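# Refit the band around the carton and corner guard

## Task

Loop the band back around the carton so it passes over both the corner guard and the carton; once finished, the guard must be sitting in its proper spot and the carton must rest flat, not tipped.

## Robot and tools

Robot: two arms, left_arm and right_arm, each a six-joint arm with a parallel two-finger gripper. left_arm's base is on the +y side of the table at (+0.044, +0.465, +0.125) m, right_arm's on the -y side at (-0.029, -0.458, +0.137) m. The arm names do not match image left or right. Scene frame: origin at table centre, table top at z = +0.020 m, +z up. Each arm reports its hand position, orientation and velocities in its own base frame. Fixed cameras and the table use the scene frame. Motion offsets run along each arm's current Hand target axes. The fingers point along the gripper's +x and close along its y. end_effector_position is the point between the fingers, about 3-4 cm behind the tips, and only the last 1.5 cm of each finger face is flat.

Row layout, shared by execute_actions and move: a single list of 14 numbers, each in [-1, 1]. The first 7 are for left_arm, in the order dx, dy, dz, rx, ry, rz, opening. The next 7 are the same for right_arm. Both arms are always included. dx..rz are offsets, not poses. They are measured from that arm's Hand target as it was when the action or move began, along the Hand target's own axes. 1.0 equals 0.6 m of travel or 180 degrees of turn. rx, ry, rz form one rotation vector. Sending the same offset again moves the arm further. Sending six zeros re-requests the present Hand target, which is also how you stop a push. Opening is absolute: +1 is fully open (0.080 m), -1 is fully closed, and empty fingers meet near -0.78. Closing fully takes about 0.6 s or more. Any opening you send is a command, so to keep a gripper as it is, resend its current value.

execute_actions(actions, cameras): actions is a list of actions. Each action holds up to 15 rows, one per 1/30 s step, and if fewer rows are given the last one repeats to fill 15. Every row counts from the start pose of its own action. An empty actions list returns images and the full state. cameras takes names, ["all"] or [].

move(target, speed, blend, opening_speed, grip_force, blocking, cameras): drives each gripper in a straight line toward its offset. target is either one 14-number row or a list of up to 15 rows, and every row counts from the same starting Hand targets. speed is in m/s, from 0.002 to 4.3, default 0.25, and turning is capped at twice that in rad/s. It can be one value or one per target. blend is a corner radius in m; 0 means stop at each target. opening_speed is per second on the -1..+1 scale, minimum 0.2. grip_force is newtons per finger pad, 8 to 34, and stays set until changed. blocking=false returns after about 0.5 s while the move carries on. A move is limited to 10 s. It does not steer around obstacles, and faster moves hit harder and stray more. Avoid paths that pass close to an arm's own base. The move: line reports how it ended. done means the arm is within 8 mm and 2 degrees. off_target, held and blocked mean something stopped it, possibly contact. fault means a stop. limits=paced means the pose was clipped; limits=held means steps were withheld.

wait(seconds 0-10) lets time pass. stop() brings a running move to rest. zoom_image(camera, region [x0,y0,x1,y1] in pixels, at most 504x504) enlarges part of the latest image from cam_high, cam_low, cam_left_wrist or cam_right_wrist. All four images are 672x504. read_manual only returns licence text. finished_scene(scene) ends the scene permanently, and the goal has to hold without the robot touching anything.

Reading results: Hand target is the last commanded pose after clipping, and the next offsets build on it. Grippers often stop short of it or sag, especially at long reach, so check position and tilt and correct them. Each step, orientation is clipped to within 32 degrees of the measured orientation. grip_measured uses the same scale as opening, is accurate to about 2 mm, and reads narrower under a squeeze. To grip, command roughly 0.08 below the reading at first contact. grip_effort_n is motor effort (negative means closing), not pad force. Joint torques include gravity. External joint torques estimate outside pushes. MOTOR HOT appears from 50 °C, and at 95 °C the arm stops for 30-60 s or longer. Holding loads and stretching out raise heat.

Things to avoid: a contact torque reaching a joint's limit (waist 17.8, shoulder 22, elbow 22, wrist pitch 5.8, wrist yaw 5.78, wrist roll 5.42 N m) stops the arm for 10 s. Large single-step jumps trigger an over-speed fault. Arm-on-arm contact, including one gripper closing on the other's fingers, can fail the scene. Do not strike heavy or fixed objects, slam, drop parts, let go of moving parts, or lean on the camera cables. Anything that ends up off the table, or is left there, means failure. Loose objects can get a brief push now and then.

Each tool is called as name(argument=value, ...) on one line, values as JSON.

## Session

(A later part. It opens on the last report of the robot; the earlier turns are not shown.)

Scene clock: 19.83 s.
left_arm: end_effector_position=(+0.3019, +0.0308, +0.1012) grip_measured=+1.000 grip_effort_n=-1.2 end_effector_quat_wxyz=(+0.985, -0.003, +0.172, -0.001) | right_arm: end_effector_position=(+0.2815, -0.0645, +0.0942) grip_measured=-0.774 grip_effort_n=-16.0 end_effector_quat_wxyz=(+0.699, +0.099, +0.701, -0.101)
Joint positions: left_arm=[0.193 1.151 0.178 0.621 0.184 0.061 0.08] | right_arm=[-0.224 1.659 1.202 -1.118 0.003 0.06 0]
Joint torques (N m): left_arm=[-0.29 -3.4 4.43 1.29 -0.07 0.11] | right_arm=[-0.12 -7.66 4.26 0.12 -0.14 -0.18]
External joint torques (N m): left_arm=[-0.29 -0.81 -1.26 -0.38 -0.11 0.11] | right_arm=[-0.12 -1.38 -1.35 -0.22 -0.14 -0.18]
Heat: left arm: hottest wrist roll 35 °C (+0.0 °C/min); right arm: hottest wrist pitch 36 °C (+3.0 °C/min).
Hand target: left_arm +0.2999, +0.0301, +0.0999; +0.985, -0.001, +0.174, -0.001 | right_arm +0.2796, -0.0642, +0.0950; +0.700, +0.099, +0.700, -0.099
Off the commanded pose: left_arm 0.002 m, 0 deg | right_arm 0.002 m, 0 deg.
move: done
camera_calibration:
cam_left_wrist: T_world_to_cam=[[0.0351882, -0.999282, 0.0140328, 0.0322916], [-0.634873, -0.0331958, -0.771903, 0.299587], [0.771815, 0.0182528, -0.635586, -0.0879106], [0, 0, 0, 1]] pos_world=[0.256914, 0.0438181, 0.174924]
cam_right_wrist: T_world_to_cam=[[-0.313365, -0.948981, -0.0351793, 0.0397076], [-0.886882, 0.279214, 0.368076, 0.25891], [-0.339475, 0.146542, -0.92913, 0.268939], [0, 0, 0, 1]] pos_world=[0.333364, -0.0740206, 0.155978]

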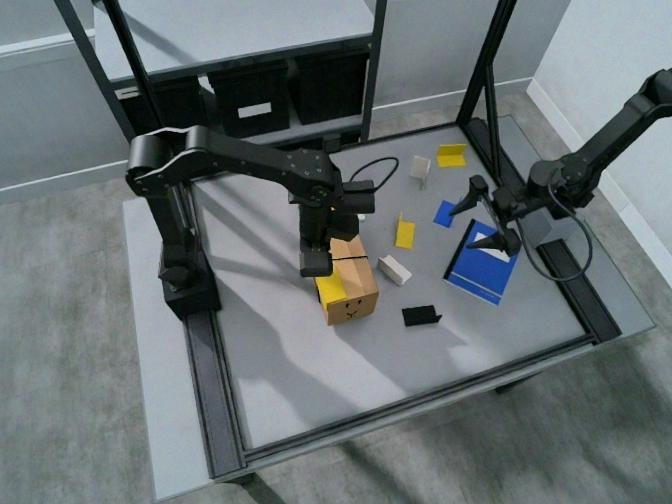

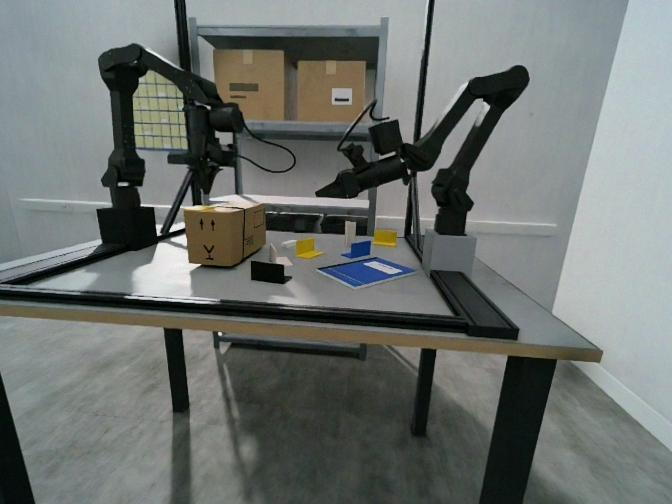

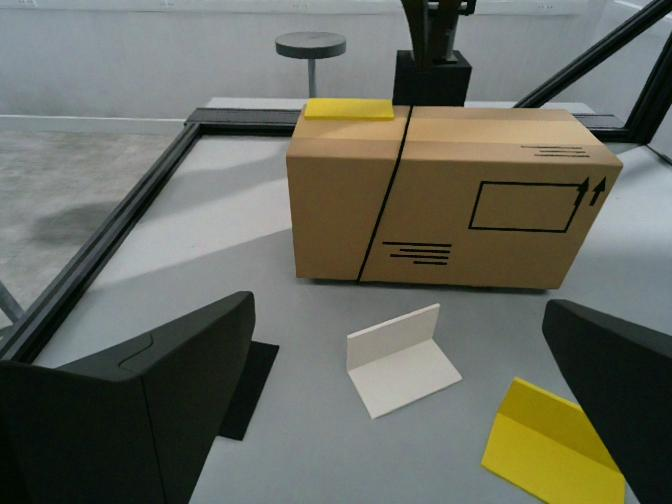

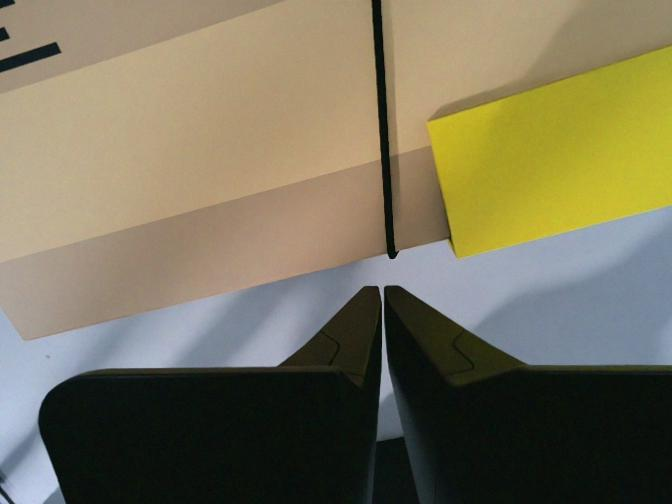

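move(target=[0, 0, 0, 0, 0, 0, 1.0, 0.0408, -0.0075, 0.0217, -0.0206, 0, 0, -0.5], speed=0.1, cameras=["cam_right_wrist"])

zoom_image(camera="cam_right_wrist", region=[300, 200, 540, 370])

Scene clock: 21.87 s.
left_arm: end_effector_position=(+0.3019, +0.0308, +0.1012) grip_measured=+1.000 grip_effort_n=-0.7 end_effector_quat_wxyz=(+0.985, -0.003, +0.172, -0.001) | right_arm: end_effector_position=(+0.2923, -0.0724, +0.0748) grip_measured=-0.504 grip_effort_n=19.8 end_effector_quat_wxyz=(+0.707, +0.076, +0.699, -0.079)
Joint positions: left_arm=[0.193 1.151 0.178 0.621 0.184 0.061 0.08] | right_arm=[-0.241 1.71 1.18 -1.029 0.003 -0.022 0.012]
Joint torques (N m): left_arm=[-0.45 -3.4 4.49 1.28 -0.06 0.11] | right_arm=[-0.13 -5.92 4.3 0.33 -0.14 -0.17]
External joint torques (N m): left_arm=[-0.45 -0.78 -1.26 -0.41 -0.11 0.11] | right_arm=[-0.11 0.69 -1.24 -0.03 -0.14 -0.17]
Heat: left arm: hottest wrist roll 35 °C (+0.0 °C/min); right arm: hottest wrist pitch 36 °C (+2.7 °C/min).
Hand target: left_arm +0.2999, +0.0301, +0.0999; +0.985, -0.001, +0.174, -0.001 | right_arm +0.2908, -0.0722, +0.0705; +0.703, +0.077, +0.703, -0.076
Off the commanded pose: left_arm 0.002 m, 0 deg | right_arm 0.004 m, 1 deg.
move: done
camera_calibration:
cam_right_wrist: T_world_to_cam=[[-0.251409, -0.967224, -0.0356488, 0.0154913], [-0.908379, 0.223079, 0.353671, 0.281074], [-0.334127, 0.121299, -0.93469, 0.252732], [0, 0, 0, 1]] pos_world=[0.343661, -0.0783742, 0.137371]
Images, in order (width x height): cam_right_wrist 672x504.

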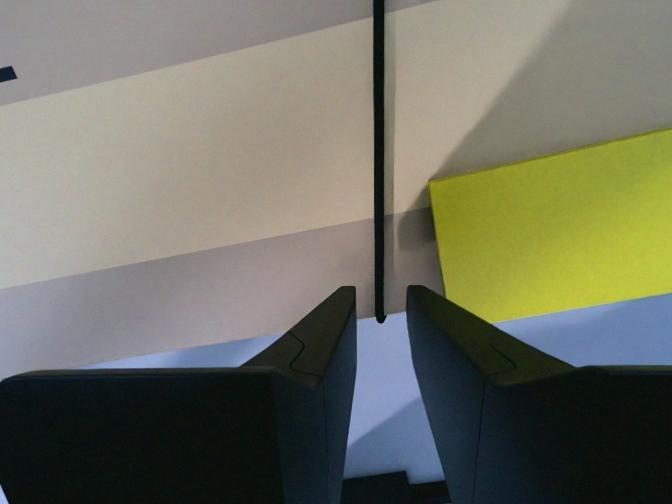

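Scaled by 2.100 from the camera's 672x504 image, which has a finer 960x720 frame.

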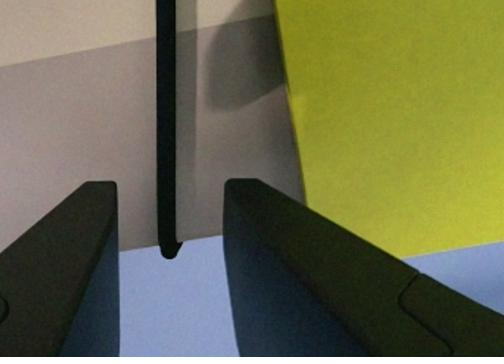

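move(target=[0, 0, 0, 0, 0, 0, 1.0, 0.0208, 0.0, -0.006, 0, 0, 0, -0.5], speed=0.05, cameras=["cam_right_wrist"])

zoom_image(camera="cam_right_wrist", region=[300, 200, 540, 370])

Scene clock: 23.03 s.
left_arm: end_effector_position=(+0.3019, +0.0308, +0.1012) grip_measured=+1.000 grip_effort_n=-1.2 end_effector_quat_wxyz=(+0.985, -0.003, +0.172, -0.001) | right_arm: end_effector_position=(+0.2897, -0.0718, +0.0633) grip_measured=-0.504 grip_effort_n=19.3 end_effector_quat_wxyz=(+0.708, +0.076, +0.698, -0.079)
Joint positions: left_arm=[0.193 1.151 0.178 0.621 0.184 0.061 0.08] | right_arm=[-0.242 1.712 1.135 -0.978 0.002 -0.022 0.012]
Joint torques (N m): left_arm=[-0.24 -3.45 4.35 1.3 -0.05 0.12] | right_arm=[-0.17 -5.52 3.91 0.41 -0.14 -0.17]
External joint torques (N m): left_arm=[-0.24 -0.82 -1.39 -0.39 -0.1 0.11] | right_arm=[-0.19 1.04 -1.55 0.04 -0.14 -0.17]
Heat: left arm: hottest wrist roll 35 °C (+0.0 °C/min); right arm: hottest wrist pitch 35 °C (+0.0 °C/min).
Hand target: left_arm +0.2999, +0.0301, +0.0999; +0.985, -0.001, +0.174, -0.001 | right_arm +0.2874, -0.0714, +0.0580; +0.703, +0.077, +0.703, -0.076
Off the commanded pose: left_arm 0.002 m, 0 deg | right_arm 0.006 m, 1 deg.
move: done
camera_calibration:
cam_right_wrist: T_world_to_cam=[[-0.250895, -0.967343, -0.0360401, 0.0148554], [-0.9094, 0.222781, 0.351226, 0.283124], [-0.331727, 0.120896, -0.935597, 0.240461], [0, 0, 0, 1]] pos_world=[0.340968, -0.0777751, 0.12607]
Images, in order (width x height): cam_right_wrist 672x504.

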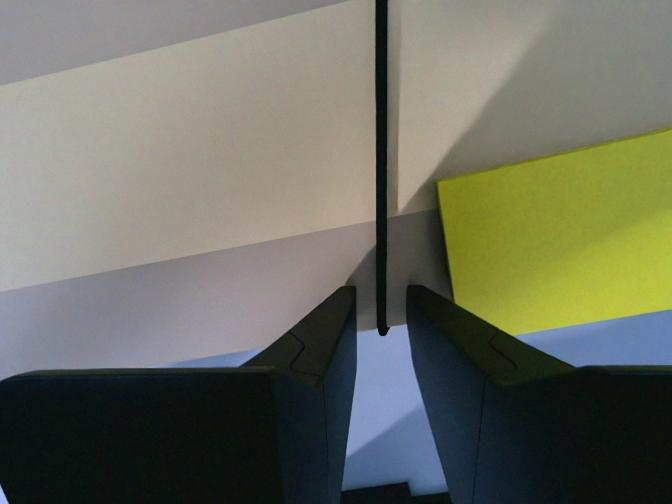

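Scaled by 2.100 from the camera's 672x504 image, which has a finer 960x720 frame.

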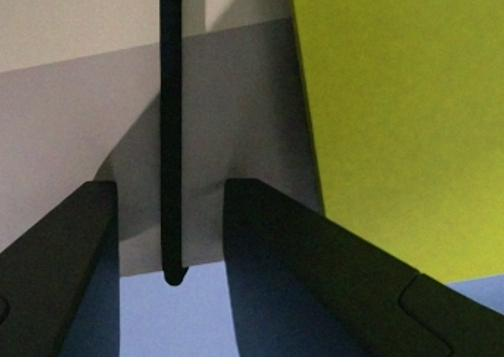

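move(target=[0, 0, 0, 0, 0, 0, 1.0, 0.0058, 0.0, 0.0, 0, 0, 0, -0.5], speed=0.05, cameras=["cam_right_wrist"])

zoom_image(camera="cam_right_wrist", region=[300, 200, 540, 370])

Scene clock: 23.87 s.
left_arm: end_effector_position=(+0.3019, +0.0308, +0.1012) grip_measured=+1.000 grip_effort_n=-1.2 end_effector_quat_wxyz=(+0.985, -0.003, +0.172, -0.001) | right_arm: end_effector_position=(+0.2894, -0.0717, +0.0621) grip_measured=-0.504 grip_effort_n=18.8 end_effector_quat_wxyz=(+0.708, +0.076, +0.698, -0.079)
Joint positions: left_arm=[0.193 1.151 0.178 0.621 0.184 0.061 0.08] | right_arm=[-0.242 1.712 1.13 -0.973 0.002 -0.022 0.012]
Joint torques (N m): left_arm=[-0.34 -3.37 4.32 1.31 -0.08 0.1] | right_arm=[-0.12 -5.09 3.45 0.94 -0.14 -0.18]
External joint torques (N m): left_arm=[-0.31 -0.74 -1.4 -0.38 -0.13 0.1] | right_arm=[-0.15 1.45 -1.99 0.58 -0.13 -0.18]
Heat: left arm: hottest wrist roll 35 °C (+0.0 °C/min); right arm: hottest wrist pitch 36 °C (+2.5 °C/min).
Hand target: left_arm +0.2999, +0.0301, +0.0999; +0.985, -0.001, +0.174, -0.001 | right_arm +0.2874, -0.0714, +0.0545; +0.703, +0.077, +0.703, -0.076
Off the commanded pose: left_arm 0.002 m, 0 deg | right_arm 0.008 m, 1 deg.
move: done
camera_calibration:
cam_right_wrist: T_world_to_cam=[[-0.250926, -0.967336, -0.0360242, 0.0148178], [-0.909542, 0.222871, 0.350801, 0.283269], [-0.331314, 0.120791, -0.935757, 0.239065], [0, 0, 0, 1]] pos_world=[0.340569, -0.0776754, 0.12487]
Images, in order (width x height): cam_right_wrist 672x504.

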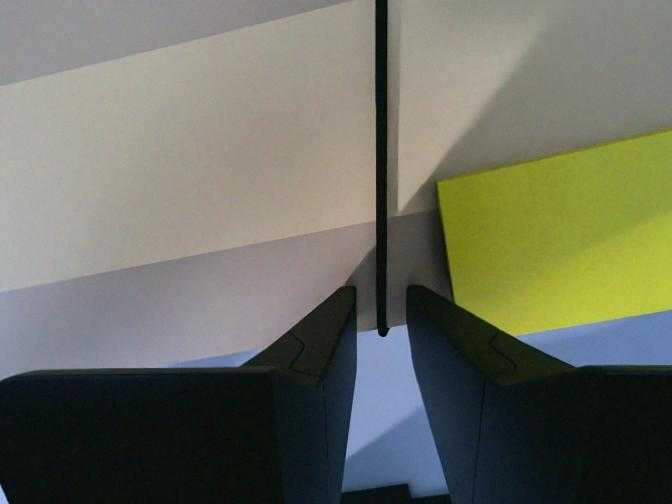

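Scaled by 2.100 from the camera's 672x504 image, which has a finer 960x720 frame.

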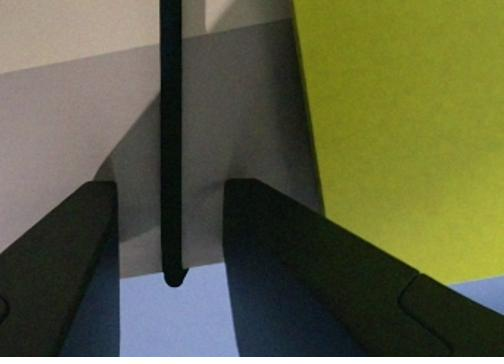

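move(target=[0, 0, 0, 0, 0, 0, 1.0, 0.0, 0.0, 0.0, 0, 0, 0, -1.0], opening_speed=0.4, cameras=["cam_right_wrist"])

zoom_image(camera="cam_right_wrist", region=[300, 200, 540, 370])

Scene clock: 25.53 s.
left_arm: end_effector_position=(+0.3019, +0.0308, +0.1012) grip_measured=+1.000 grip_effort_n=-1.2 end_effector_quat_wxyz=(+0.985, -0.003, +0.172, -0.001) | right_arm: end_effector_position=(+0.2909, -0.0719, +0.0621) grip_measured=-0.770 grip_effort_n=-35.1 end_effector_quat_wxyz=(+0.711, +0.076, +0.695, -0.079)
Joint positions: left_arm=[0.193 1.151 0.178 0.621 0.184 0.061 0.08] | right_arm=[-0.242 1.712 1.13 -0.966 0.001 -0.023 0]
Joint torques (N m): left_arm=[-0.2 -3.45 4.35 1.3 -0.06 0.11] | right_arm=[-0.11 -5.11 3.47 0.48 -0.09 -0.17]
External joint torques (N m): left_arm=[-0.19 -0.81 -1.42 -0.39 -0.11 0.11] | right_arm=[-0.12 1.47 -2.08 0.07 -0.09 -0.17]
Heat: left arm: hottest wrist roll 35 °C (+0.0 °C/min); right arm: hottest wrist pitch 36 °C (+2.3 °C/min).
Hand target: left_arm +0.2999, +0.0301, +0.0999; +0.985, -0.001, +0.174, -0.001 | right_arm +0.2873, -0.0714, +0.0545; +0.703, +0.077, +0.703, -0.076
Off the commanded pose: left_arm 0.002 m, 0 deg | right_arm 0.008 m, 1 deg.
move: done
camera_calibration:
cam_right_wrist: T_world_to_cam=[[-0.250254, -0.967462, -0.0372717, 0.0148343], [-0.912168, 0.222698, 0.344027, 0.285924], [-0.324533, 0.120092, -0.93822, 0.237768], [0, 0, 0, 1]] pos_world=[0.341687, -0.0778771, 0.125266]
Images, in order (width x height): cam_right_wrist 672x504.

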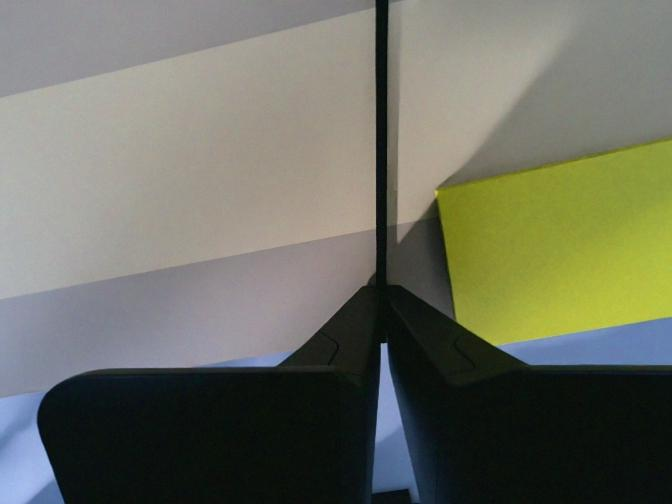

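Scaled by 2.100 from the camera's 672x504 image, which has a finer 960x720 frame.

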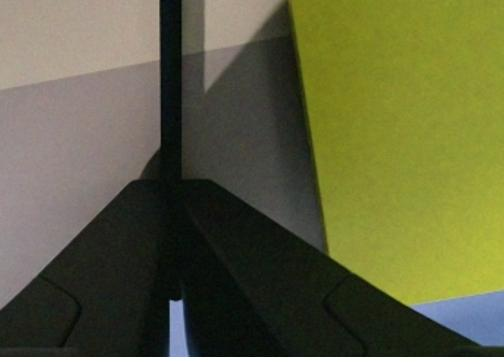

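move(target=[0, 0, 0, 0, 0, 0, 1.0, -0.0267, 0.0, 0.0, 0, 0, 0, -1.0], speed=0.03, cameras=["cam_right_wrist", "cam_left_wrist"])

zoom_image(camera="cam_right_wrist", region=[300, 150, 540, 370])

zoom_image(camera="cam_left_wrist", region=[330, 20, 480, 150])

Scene clock: 26.93 s.
left_arm: end_effector_position=(+0.3019, +0.0308, +0.1012) grip_measured=+1.000 grip_effort_n=-1.6 end_effector_quat_wxyz=(+0.985, -0.003, +0.172, -0.001) | right_arm: end_effector_position=(+0.2863, -0.0710, +0.0669) grip_measured=-0.771 grip_effort_n=-29.5 end_effector_quat_wxyz=(+0.700, +0.078, +0.705, -0.078)
Joint positions: left_arm=[0.193 1.151 0.178 0.621 0.184 0.061 0.08] | right_arm=[-0.243 1.712 1.15 -1.015 0.001 -0.023 0]
Joint torques (N m): left_arm=[-0.32 -3.42 4.4 1.31 -0.05 0.11] | right_arm=[-0.05 -7.42 5.79 -0.42 -0.09 -0.17]
External joint torques (N m): left_arm=[-0.31 -0.8 -1.33 -0.38 -0.1 0.11] | right_arm=[-0.02 -0.85 0.28 -0.77 -0.09 -0.17]
Heat: left arm: hottest wrist roll 35 °C (+0.0 °C/min); right arm: hottest wrist pitch 36 °C (+2.2 °C/min).
Hand target: left_arm +0.2999, +0.0301, +0.0999; +0.985, -0.001, +0.174, -0.001 | right_arm +0.2874, -0.0714, +0.0705; +0.703, +0.077, +0.703, -0.076
Off the commanded pose: left_arm 0.002 m, 0 deg | right_arm 0.004 m, 0 deg.
move: done
camera_calibration:
cam_left_wrist: T_world_to_cam=[[0.0351882, -0.999282, 0.0140328, 0.0322916], [-0.634873, -0.0331958, -0.771903, 0.299587], [0.771815, 0.0182528, -0.635586, -0.0879106], [0, 0, 0, 1]] pos_world=[0.256914, 0.0438181, 0.174924]
cam_right_wrist: T_world_to_cam=[[-0.252053, -0.967007, -0.0369729, 0.0153466], [-0.901791, 0.220851, 0.371481, 0.274863], [-0.351059, 0.126975, -0.927704, 0.248049], [0, 0, 0, 1]] pos_world=[0.338817, -0.0773594, 0.128577]
Images, in order (width x height): cam_left_wrist 672x504, cam_right_wrist 672x504.

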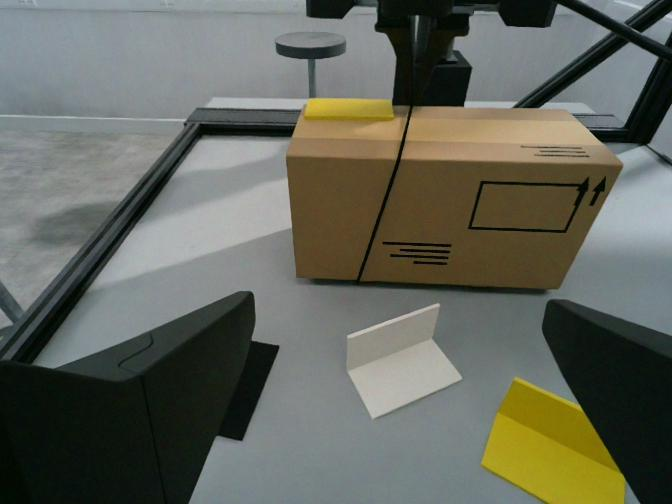

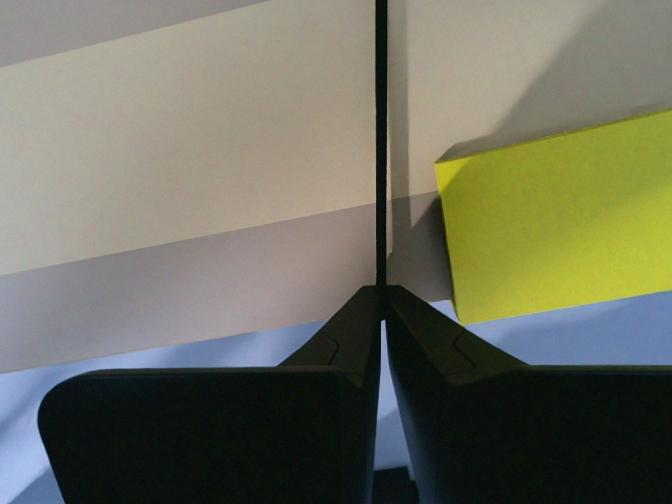

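Scaled by 2.100 from the camera's 672x504 image, which has a finer 960x720 frame.

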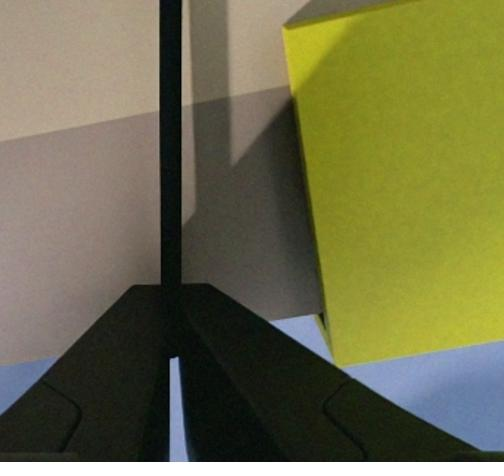

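Scaled by 3.360 from the camera's 672x504 image, which has a finer 960x720 frame.

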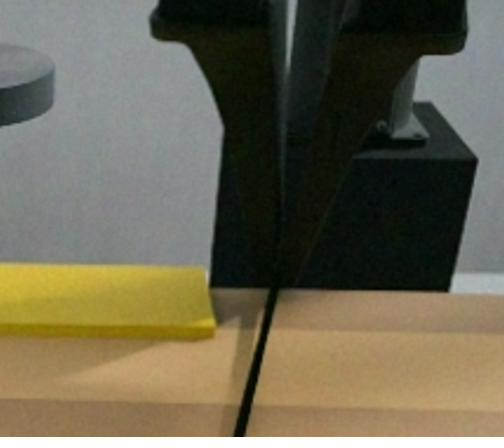

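move(target=[0, 0, 0, 0, 0, 0, 1.0, -0.0133, -0.0028, -0.013, 0, 0, 0, -1.0], speed=0.03, cameras=["cam_right_wrist", "cam_left_wrist"])

zoom_image(camera="cam_right_wrist", region=[300, 150, 540, 370])

zoom_image(camera="cam_left_wrist", region=[330, 20, 480, 150])

Scene clock: 27.93 s.
left_arm: end_effector_position=(+0.3019, +0.0308, +0.1012) grip_measured=+1.000 grip_effort_n=-1.2 end_effector_quat_wxyz=(+0.985, -0.003, +0.172, -0.001) | right_arm: end_effector_position=(+0.2817, -0.0723, +0.0734) grip_measured=-0.771 grip_effort_n=-28.6 end_effector_quat_wxyz=(+0.701, +0.078, +0.705, -0.078)
Joint positions: left_arm=[0.193 1.151 0.178 0.621 0.184 0.061 0.08] | right_arm=[-0.251 1.688 1.15 -1.038 0.001 -0.029 0]
Joint torques (N m): left_arm=[-0.39 -3.46 4.44 1.29 -0.03 0.13] | right_arm=[0.05 -8.77 4.9 -0.73 -0.11 -0.18]
External joint torques (N m): left_arm=[-0.37 -0.83 -1.3 -0.39 -0.08 0.13] | right_arm=[0.04 -2.43 -0.55 -1.06 -0.1 -0.18]
Heat: left arm: hottest wrist roll 35 °C (+0.0 °C/min); right arm: hottest wrist pitch 36 °C (+2.1 °C/min).
Hand target: left_arm +0.2999, +0.0301, +0.0999; +0.985, -0.001, +0.174, -0.001 | right_arm +0.2794, -0.0714, +0.0785; +0.703, +0.077, +0.703, -0.076
Off the commanded pose: left_arm 0.002 m, 0 deg | right_arm 0.006 m, 0 deg.
move: done
camera_calibration:
cam_left_wrist: T_world_to_cam=[[0.0351882, -0.999282, 0.0140328, 0.0322916], [-0.634873, -0.0331958, -0.771903, 0.299587], [0.771815, 0.0182528, -0.635586, -0.0879106], [0, 0, 0, 1]] pos_world=[0.256914, 0.0438181, 0.174924]
cam_right_wrist: T_world_to_cam=[[-0.253897, -0.966537, -0.0366387, 0.0136563], [-0.901734, 0.222832, 0.370435, 0.268798], [-0.349875, 0.127091, -0.928136, 0.252279], [0, 0, 0, 1]] pos_world=[0.334117, -0.0787596, 0.135077]
Images, in order (width x height): cam_left_wrist 672x504, cam_right_wrist 672x504.

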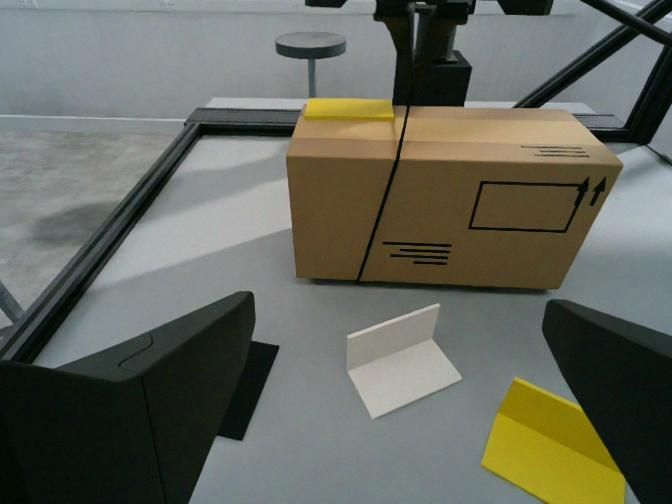

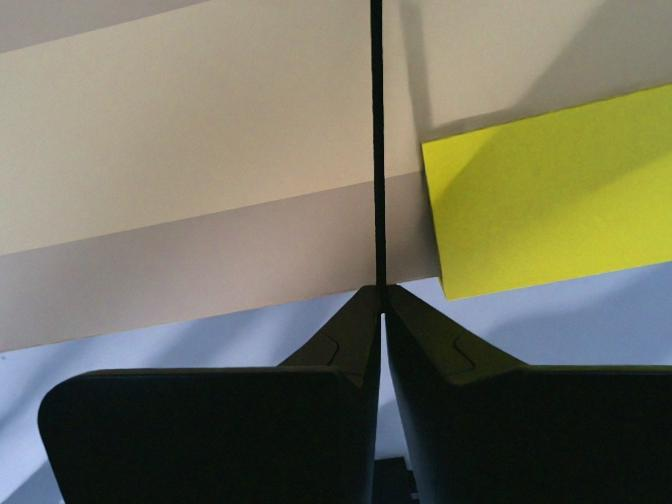

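Scaled by 2.100 from the camera's 672x504 image, which has a finer 960x720 frame.

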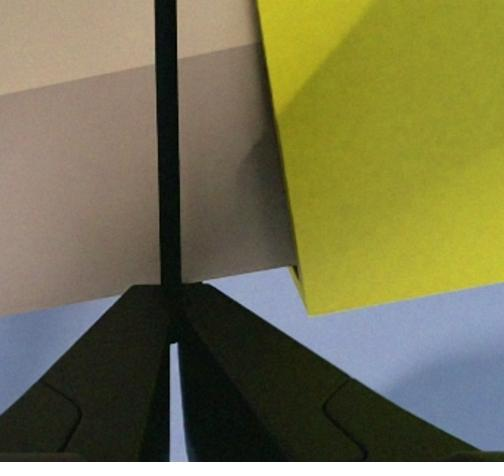

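Scaled by 3.360 from the camera's 672x504 image, which has a finer 960x720 frame.

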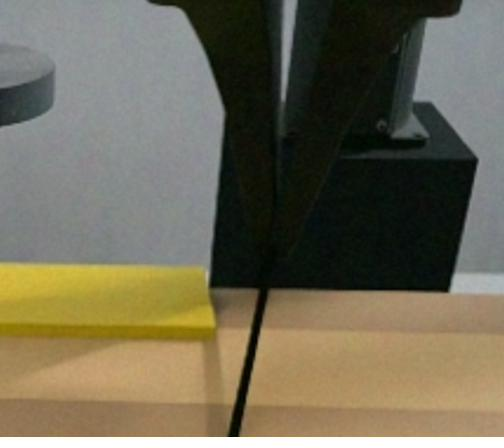

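move(target=[0, 0, 0, 0, 0, 0, 1.0, -0.005, -0.0028, -0.013, 0, 0, 0, -1.0], speed=0.03, cameras=["cam_right_wrist", "cam_left_wrist"])

zoom_image(camera="cam_right_wrist", region=[300, 150, 540, 370])

zoom_image(camera="cam_left_wrist", region=[330, 20, 480, 150])

Scene clock: 28.97 s.
left_arm: end_effector_position=(+0.3019, +0.0308, +0.1012) grip_measured=+1.000 grip_effort_n=-0.7 end_effector_quat_wxyz=(+0.985, -0.003, +0.172, -0.001) | right_arm: end_effector_position=(+0.2769, -0.0730, +0.0787) grip_measured=-0.772 grip_effort_n=-25.8 end_effector_quat_wxyz=(+0.704, +0.077, +0.701, -0.079)
Joint positions: left_arm=[0.193 1.151 0.178 0.621 0.184 0.061 0.08] | right_arm=[-0.257 1.658 1.138 -1.046 0.001 -0.036 0]
Joint torques (N m): left_arm=[-0.17 -3.52 4.48 1.32 -0.1 0.13] | right_arm=[0.02 -8.68 3.88 -0.79 -0.11 -0.17]
External joint torques (N m): left_arm=[-0.17 -0.89 -1.25 -0.37 -0.15 0.13] | right_arm=[-0.04 -2.51 -1.66 -1.15 -0.09 -0.17]
Heat: left arm: hottest wrist roll 35 °C (+0.0 °C/min); right arm: hottest wrist pitch 36 °C (+2.1 °C/min).
Hand target: left_arm +0.2999, +0.0301, +0.0999; +0.985, -0.001, +0.174, -0.001 | right_arm +0.2714, -0.0713, +0.0815; +0.703, +0.077, +0.703, -0.076
Off the commanded pose: left_arm 0.002 m, 0 deg | right_arm 0.006 m, 0 deg.
move: done
camera_calibration:
cam_left_wrist: T_world_to_cam=[[0.0351882, -0.999282, 0.0140328, 0.0322916], [-0.634873, -0.0331958, -0.771903, 0.299587], [0.771815, 0.0182528, -0.635586, -0.0879106], [0, 0, 0, 1]] pos_world=[0.256914, 0.0438181, 0.174924]
cam_right_wrist: T_world_to_cam=[[-0.253091, -0.966748, -0.0366488, 0.0117377], [-0.905501, 0.223379, 0.36079, 0.264521], [-0.340607, 0.124498, -0.931927, 0.253217], [0, 0, 0, 1]] pos_world=[0.328742, -0.0792662, 0.140973]
Images, in order (width x height): cam_left_wrist 672x504, cam_right_wrist 672x504.

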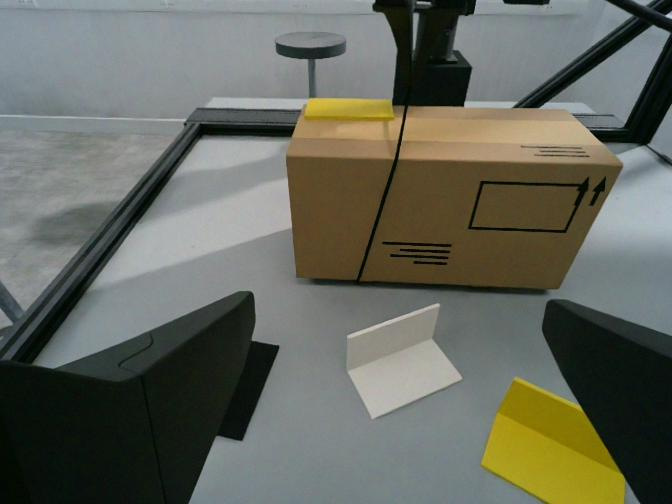

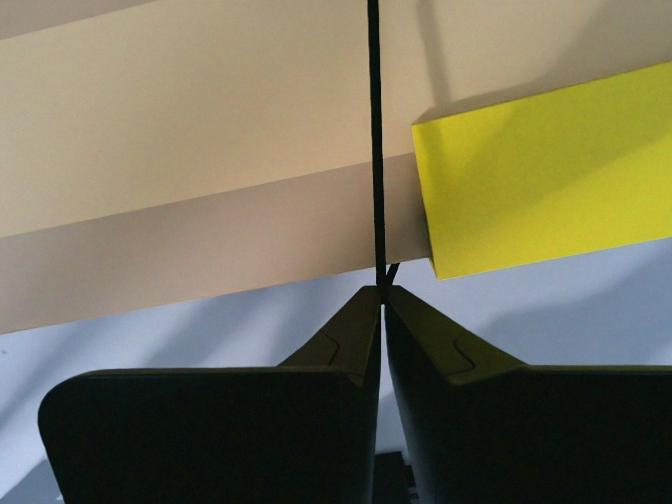

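Scaled by 2.100 from the camera's 672x504 image, which has a finer 960x720 frame.

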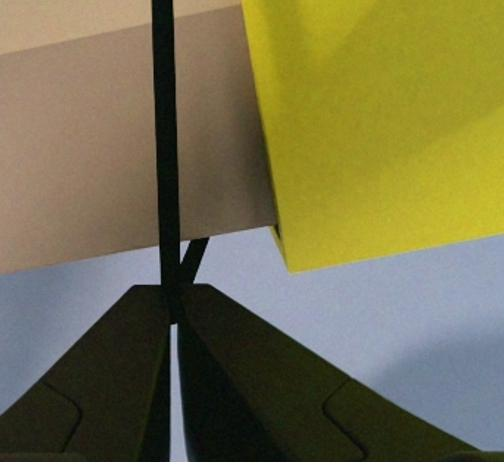

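Scaled by 3.360 from the camera's 672x504 image, which has a finer 960x720 frame.

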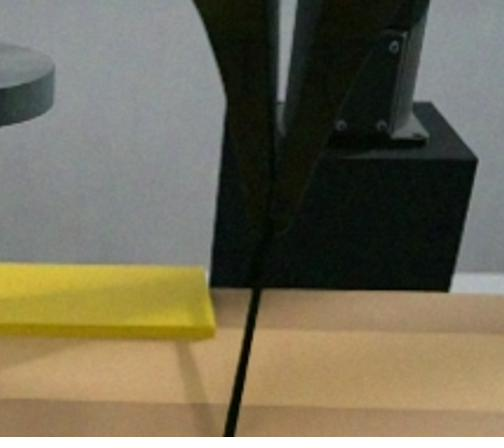

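move(target=[[0, 0, 0, 0, 0, 0, 1.0, -0.0017, -0.0167, -0.0035, -0.03, 0, 0, -1.0], [0, 0, 0, 0, 0, 0, 1.0, -0.0017, -0.0667, 0.007, -0.111, 0, 0, -1.0]], speed=0.03, blend=0.005, cameras=["cam_right_wrist", "cam_left_wrist", "cam_high"])

zoom_image(camera="cam_right_wrist", region=[300, 150, 540, 370])

zoom_image(camera="cam_left_wrist", region=[280, 20, 480, 190])

Scene clock: 35.73 s.
left_arm: end_effector_position=(+0.3019, +0.0308, +0.1012) grip_measured=+1.000 grip_effort_n=-1.2 end_effector_quat_wxyz=(+0.985, -0.003, +0.172, -0.001) | right_arm: end_effector_position=(+0.2695, -0.1093, +0.0821) grip_measured=-0.772 grip_effort_n=-25.4 end_effector_quat_wxyz=(+0.710, -0.047, +0.701, +0.047)
Joint positions: left_arm=[0.193 1.151 0.178 0.621 0.184 0.061 0.08] | right_arm=[-0.388 1.665 1.16 -1.054 -0.005 -0.522 0]
Joint torques (N m): left_arm=[-0.34 -3.44 4.42 1.3 -0.05 0.13] | right_arm=[-0.55 -6.17 5.51 -0.77 0.1 -0.22]
External joint torques (N m): left_arm=[-0.35 -0.85 -1.27 -0.37 -0.09 0.13] | right_arm=[-0.58 0.18 -0.11 -1.13 0.13 -0.22]
Motor temperatures (°C): left_arm=[26 31 34 33 28 35] | right_arm=[28 32 32 36 29 31]
Heat: left arm: hottest wrist roll 35 °C (+0.0 °C/min); right arm: hottest wrist pitch 36 °C (+1.7 °C/min).
Hand target: left_arm +0.2999, +0.0301, +0.0999; +0.985, -0.001, +0.174, -0.001 | right_arm +0.2669, -0.1112, +0.0825; +0.705, -0.046, +0.706, +0.047
Off the commanded pose: left_arm 0.002 m, 0 deg | right_arm 0.003 m, 1 deg.
move: done
camera_calibration:
cam_left_wrist: T_world_to_cam=[[0.0351882, -0.999282, 0.0140328, 0.0322916], [-0.634873, -0.0331958, -0.771903, 0.299587], [0.771815, 0.0182528, -0.635586, -0.0879106], [0, 0, 0, 1]] pos_world=[0.256914, 0.0438181, 0.174924]
cam_right_wrist: T_world_to_cam=[[0.0987988, -0.9944, -0.0375044, -0.122946], [-0.929537, -0.105678, 0.353261, 0.235781], [-0.355247, -0.0000400868, -0.934773, 0.248908], [0, 0, 0, 1]] pos_world=[0.319738, -0.0973306, 0.144769]
Images, in order (width x height): cam_high 672x504, cam_left_wrist 672x504, cam_right_wrist 672x504.

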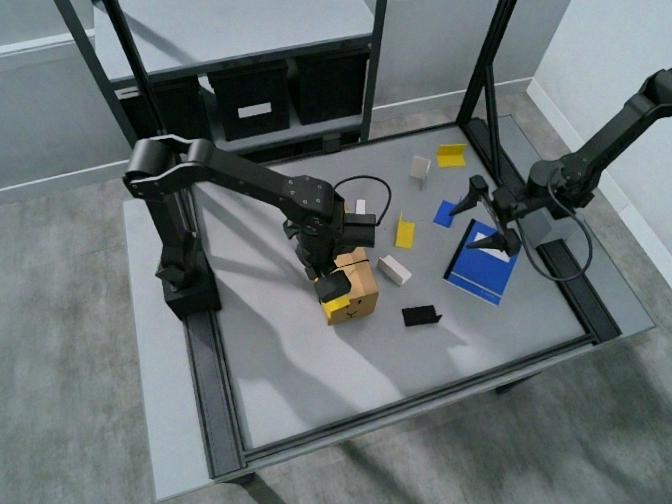

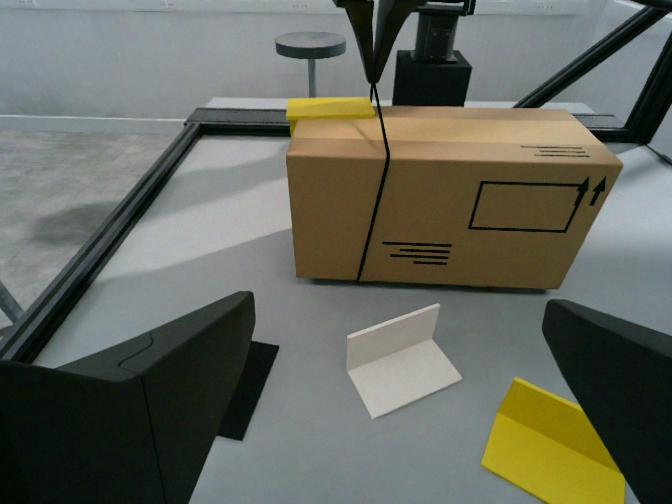

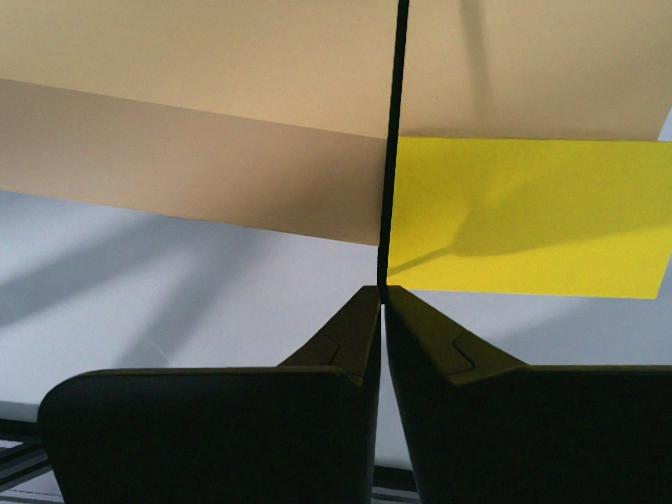

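Scaled by 2.100 from the camera's 672x504 image, which has a finer 960x720 frame.

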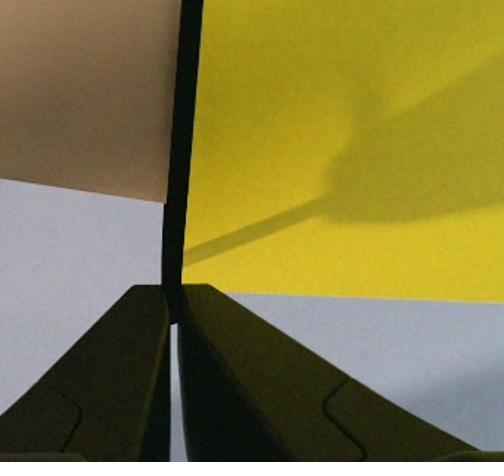

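Scaled by 2.520 from the camera's 672x504 image, which has a finer 960x720 frame.

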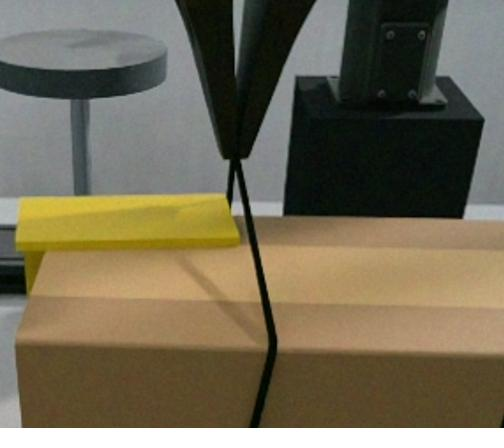

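zoom_image(camera="cam_high", region=[300, 230, 390, 335])

Scaled by 4.800 from the camera's 672x504 image, which has a finer 960x720 frame.

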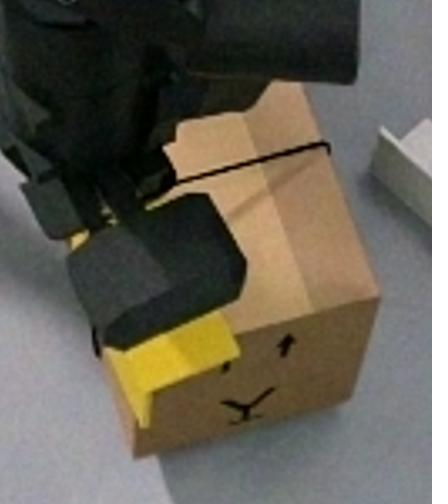

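move(target=[0, 0, 0, 0, 0, 0, 1.0, -0.0133, 0.0293, -0.0062, 0, 0, 0, -1.0], speed=0.03, cameras=["cam_right_wrist", "cam_left_wrist", "cam_high"])

zoom_image(camera="cam_right_wrist", region=[300, 100, 640, 370])

zoom_image(camera="cam_left_wrist", region=[280, 20, 480, 190])

Scene clock: 37.67 s.
left_arm: end_effector_position=(+0.3019, +0.0308, +0.1012) grip_measured=+1.000 grip_effort_n=-1.6 end_effector_quat_wxyz=(+0.985, -0.003, +0.172, -0.001) | right_arm: end_effector_position=(+0.2671, -0.0960, +0.0874) grip_measured=-0.772 grip_effort_n=-25.4 end_effector_quat_wxyz=(+0.708, -0.048, +0.703, +0.050)
Joint positions: left_arm=[0.193 1.151 0.178 0.621 0.184 0.061 0.08] | right_arm=[-0.348 1.639 1.153 -1.08 -0.005 -0.487 0]
Joint torques (N m): left_arm=[-0.32 -3.51 4.34 1.28 -0.07 0.1] | right_arm=[0.08 -8.78 3.91 -0.92 0.09 0.15]
External joint torques (N m): left_arm=[-0.32 -0.9 -1.38 -0.4 -0.12 0.1] | right_arm=[0.06 -2.73 -1.62 -1.26 0.12 0.15]
Heat: left arm: hottest wrist roll 35 °C (+0.0 °C/min); right arm: hottest wrist pitch 36 °C (+1.6 °C/min).
Hand target: left_arm +0.2999, +0.0301, +0.0999; +0.985, -0.001, +0.174, -0.001 | right_arm +0.2609, -0.0944, +0.0905; +0.705, -0.046, +0.706, +0.047
Off the commanded pose: left_arm 0.002 m, 0 deg | right_arm 0.007 m, 1 deg.
move: done
camera_calibration:
cam_left_wrist: T_world_to_cam=[[0.0351882, -0.999282, 0.0140328, 0.0322916], [-0.634873, -0.0331958, -0.771903, 0.299587], [0.771815, 0.0182528, -0.635586, -0.0879106], [0, 0, 0, 1]] pos_world=[0.256914, 0.0438181, 0.174924]
cam_right_wrist: T_world_to_cam=[[0.103859, -0.993756, -0.0407721, -0.110195], [-0.926757, -0.111574, 0.358709, 0.231382], [-0.361018, 0.000530616, -0.932559, 0.254417], [0, 0, 0, 1]] pos_world=[0.317729, -0.0838256, 0.149768]
Images, in order (width x height): cam_high 672x504, cam_left_wrist 672x504, cam_right_wrist 672x504.

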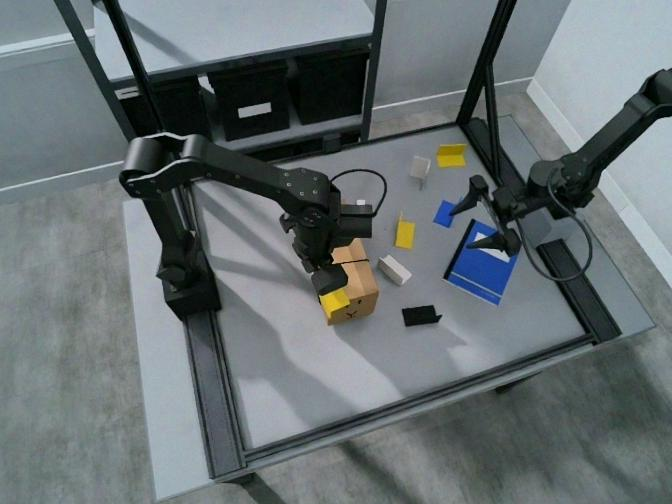

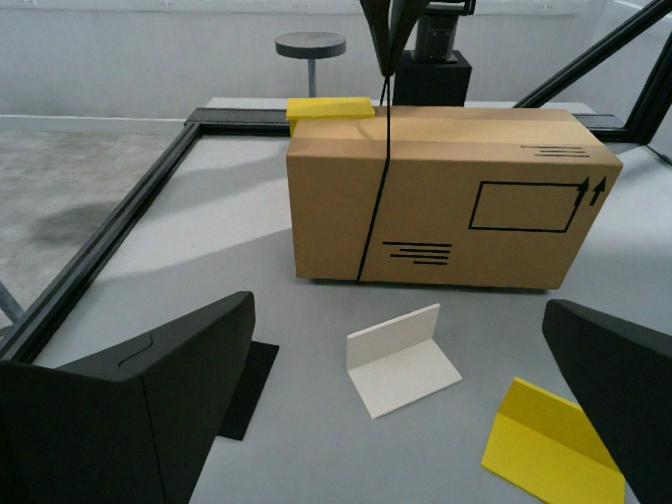

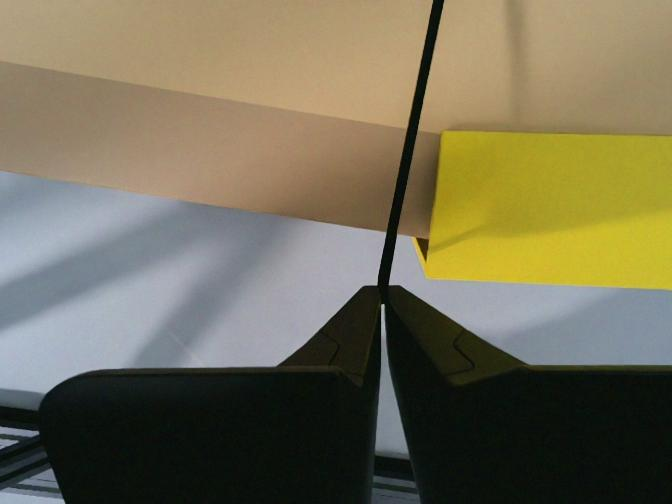

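Scaled by 1.482 from the camera's 672x504 image, which has a finer 960x720 frame.

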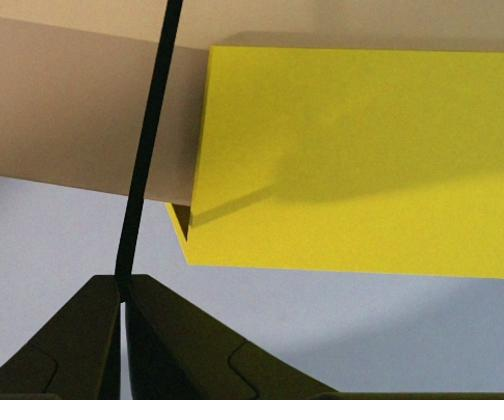

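Scaled by 2.520 from the camera's 672x504 image, which has a finer 960x720 frame.

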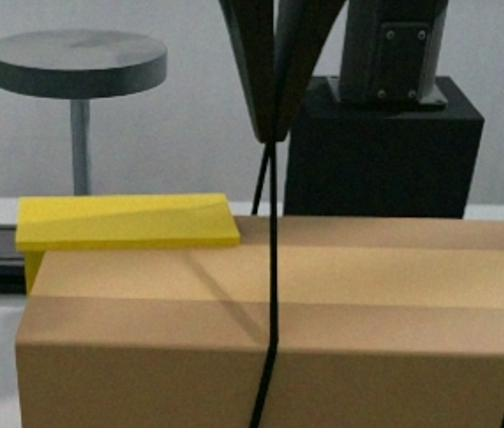

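move(target=[[0, 0, 0, 0, 0, 0, 1.0, 0, 0.0495, 0.0066, 0.111, 0, 0, -1.0], [0, 0, 0, 0, 0, 0, 1.0, 0.0333, 0.0472, 0.0365, 0.111, 0, 0, -1.0]], speed=0.04, blend=0.005, cameras=["cam_right_wrist", "cam_left_wrist"])

zoom_image(camera="cam_right_wrist", region=[300, 100, 640, 370])

Scene clock: 44.30 s.
left_arm: end_effector_position=(+0.3019, +0.0308, +0.1012) grip_measured=+1.000 grip_effort_n=-1.2 end_effector_quat_wxyz=(+0.985, -0.003, +0.172, -0.001) | right_arm: end_effector_position=(+0.2809, -0.0664, +0.0729) grip_measured=-0.772 grip_effort_n=-24.9 end_effector_quat_wxyz=(+0.708, +0.074, +0.698, -0.078)
Joint positions: left_arm=[0.193 1.151 0.178 0.621 0.184 0.061 0.08] | right_arm=[-0.23 1.664 1.121 -1.012 0.004 -0.015 0]
Joint torques (N m): left_arm=[-0.3 -3.48 4.39 1.28 -0.04 0.14] | right_arm=[0.55 -5.91 4.54 -0.32 -0.19 0.19]
External joint torques (N m): left_arm=[-0.3 -0.92 -1.25 -0.37 -0.08 0.14] | right_arm=[0.55 0.35 -1.06 -0.72 -0.19 0.19]
Heat: left arm: hottest elbow 35 °C (+4.1 °C/min); right arm: hottest wrist pitch 36 °C (+1.4 °C/min).
Hand target: left_arm +0.2999, +0.0301, +0.0999; +0.985, -0.001, +0.174, -0.001 | right_arm +0.2789, -0.0634, +0.0706; +0.703, +0.077, +0.703, -0.076
Off the commanded pose: left_arm 0.002 m, 0 deg | right_arm 0.004 m, 1 deg.
move: done
camera_calibration:
cam_left_wrist: T_world_to_cam=[[0.0351882, -0.999282, 0.0140328, 0.0322916], [-0.634873, -0.0331958, -0.771903, 0.299587], [0.771815, 0.0182528, -0.635586, -0.0879106], [0, 0, 0, 1]] pos_world=[0.256914, 0.0438181, 0.174924]
cam_right_wrist: T_world_to_cam=[[-0.246874, -0.968442, -0.0342689, 0.0168463], [-0.91021, 0.219604, 0.351129, 0.270537], [-0.332522, 0.117876, -0.9357, 0.245899], [0, 0, 0, 1]] pos_world=[0.332171, -0.072082, 0.135672]
Images, in order (width x height): cam_left_wrist 672x504, cam_right_wrist 672x504.

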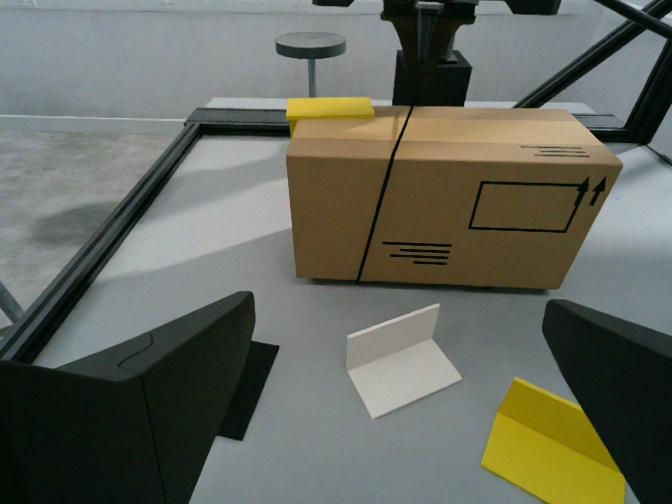

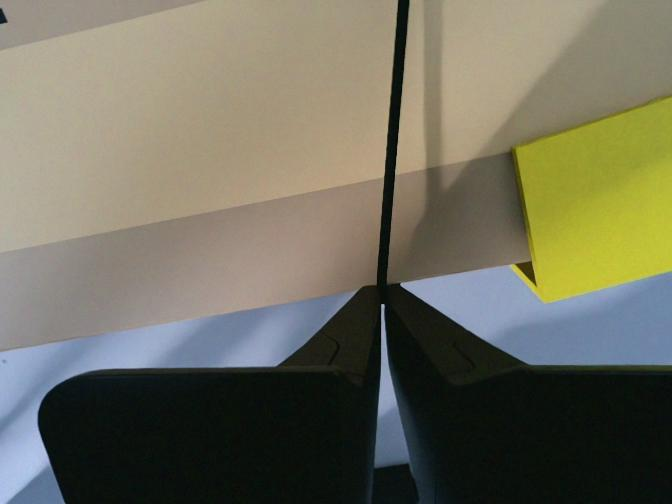

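Scaled by 1.482 from the camera's 672x504 image, which has a finer 960x720 frame.

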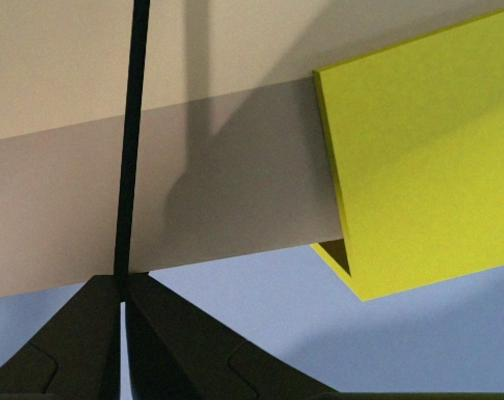

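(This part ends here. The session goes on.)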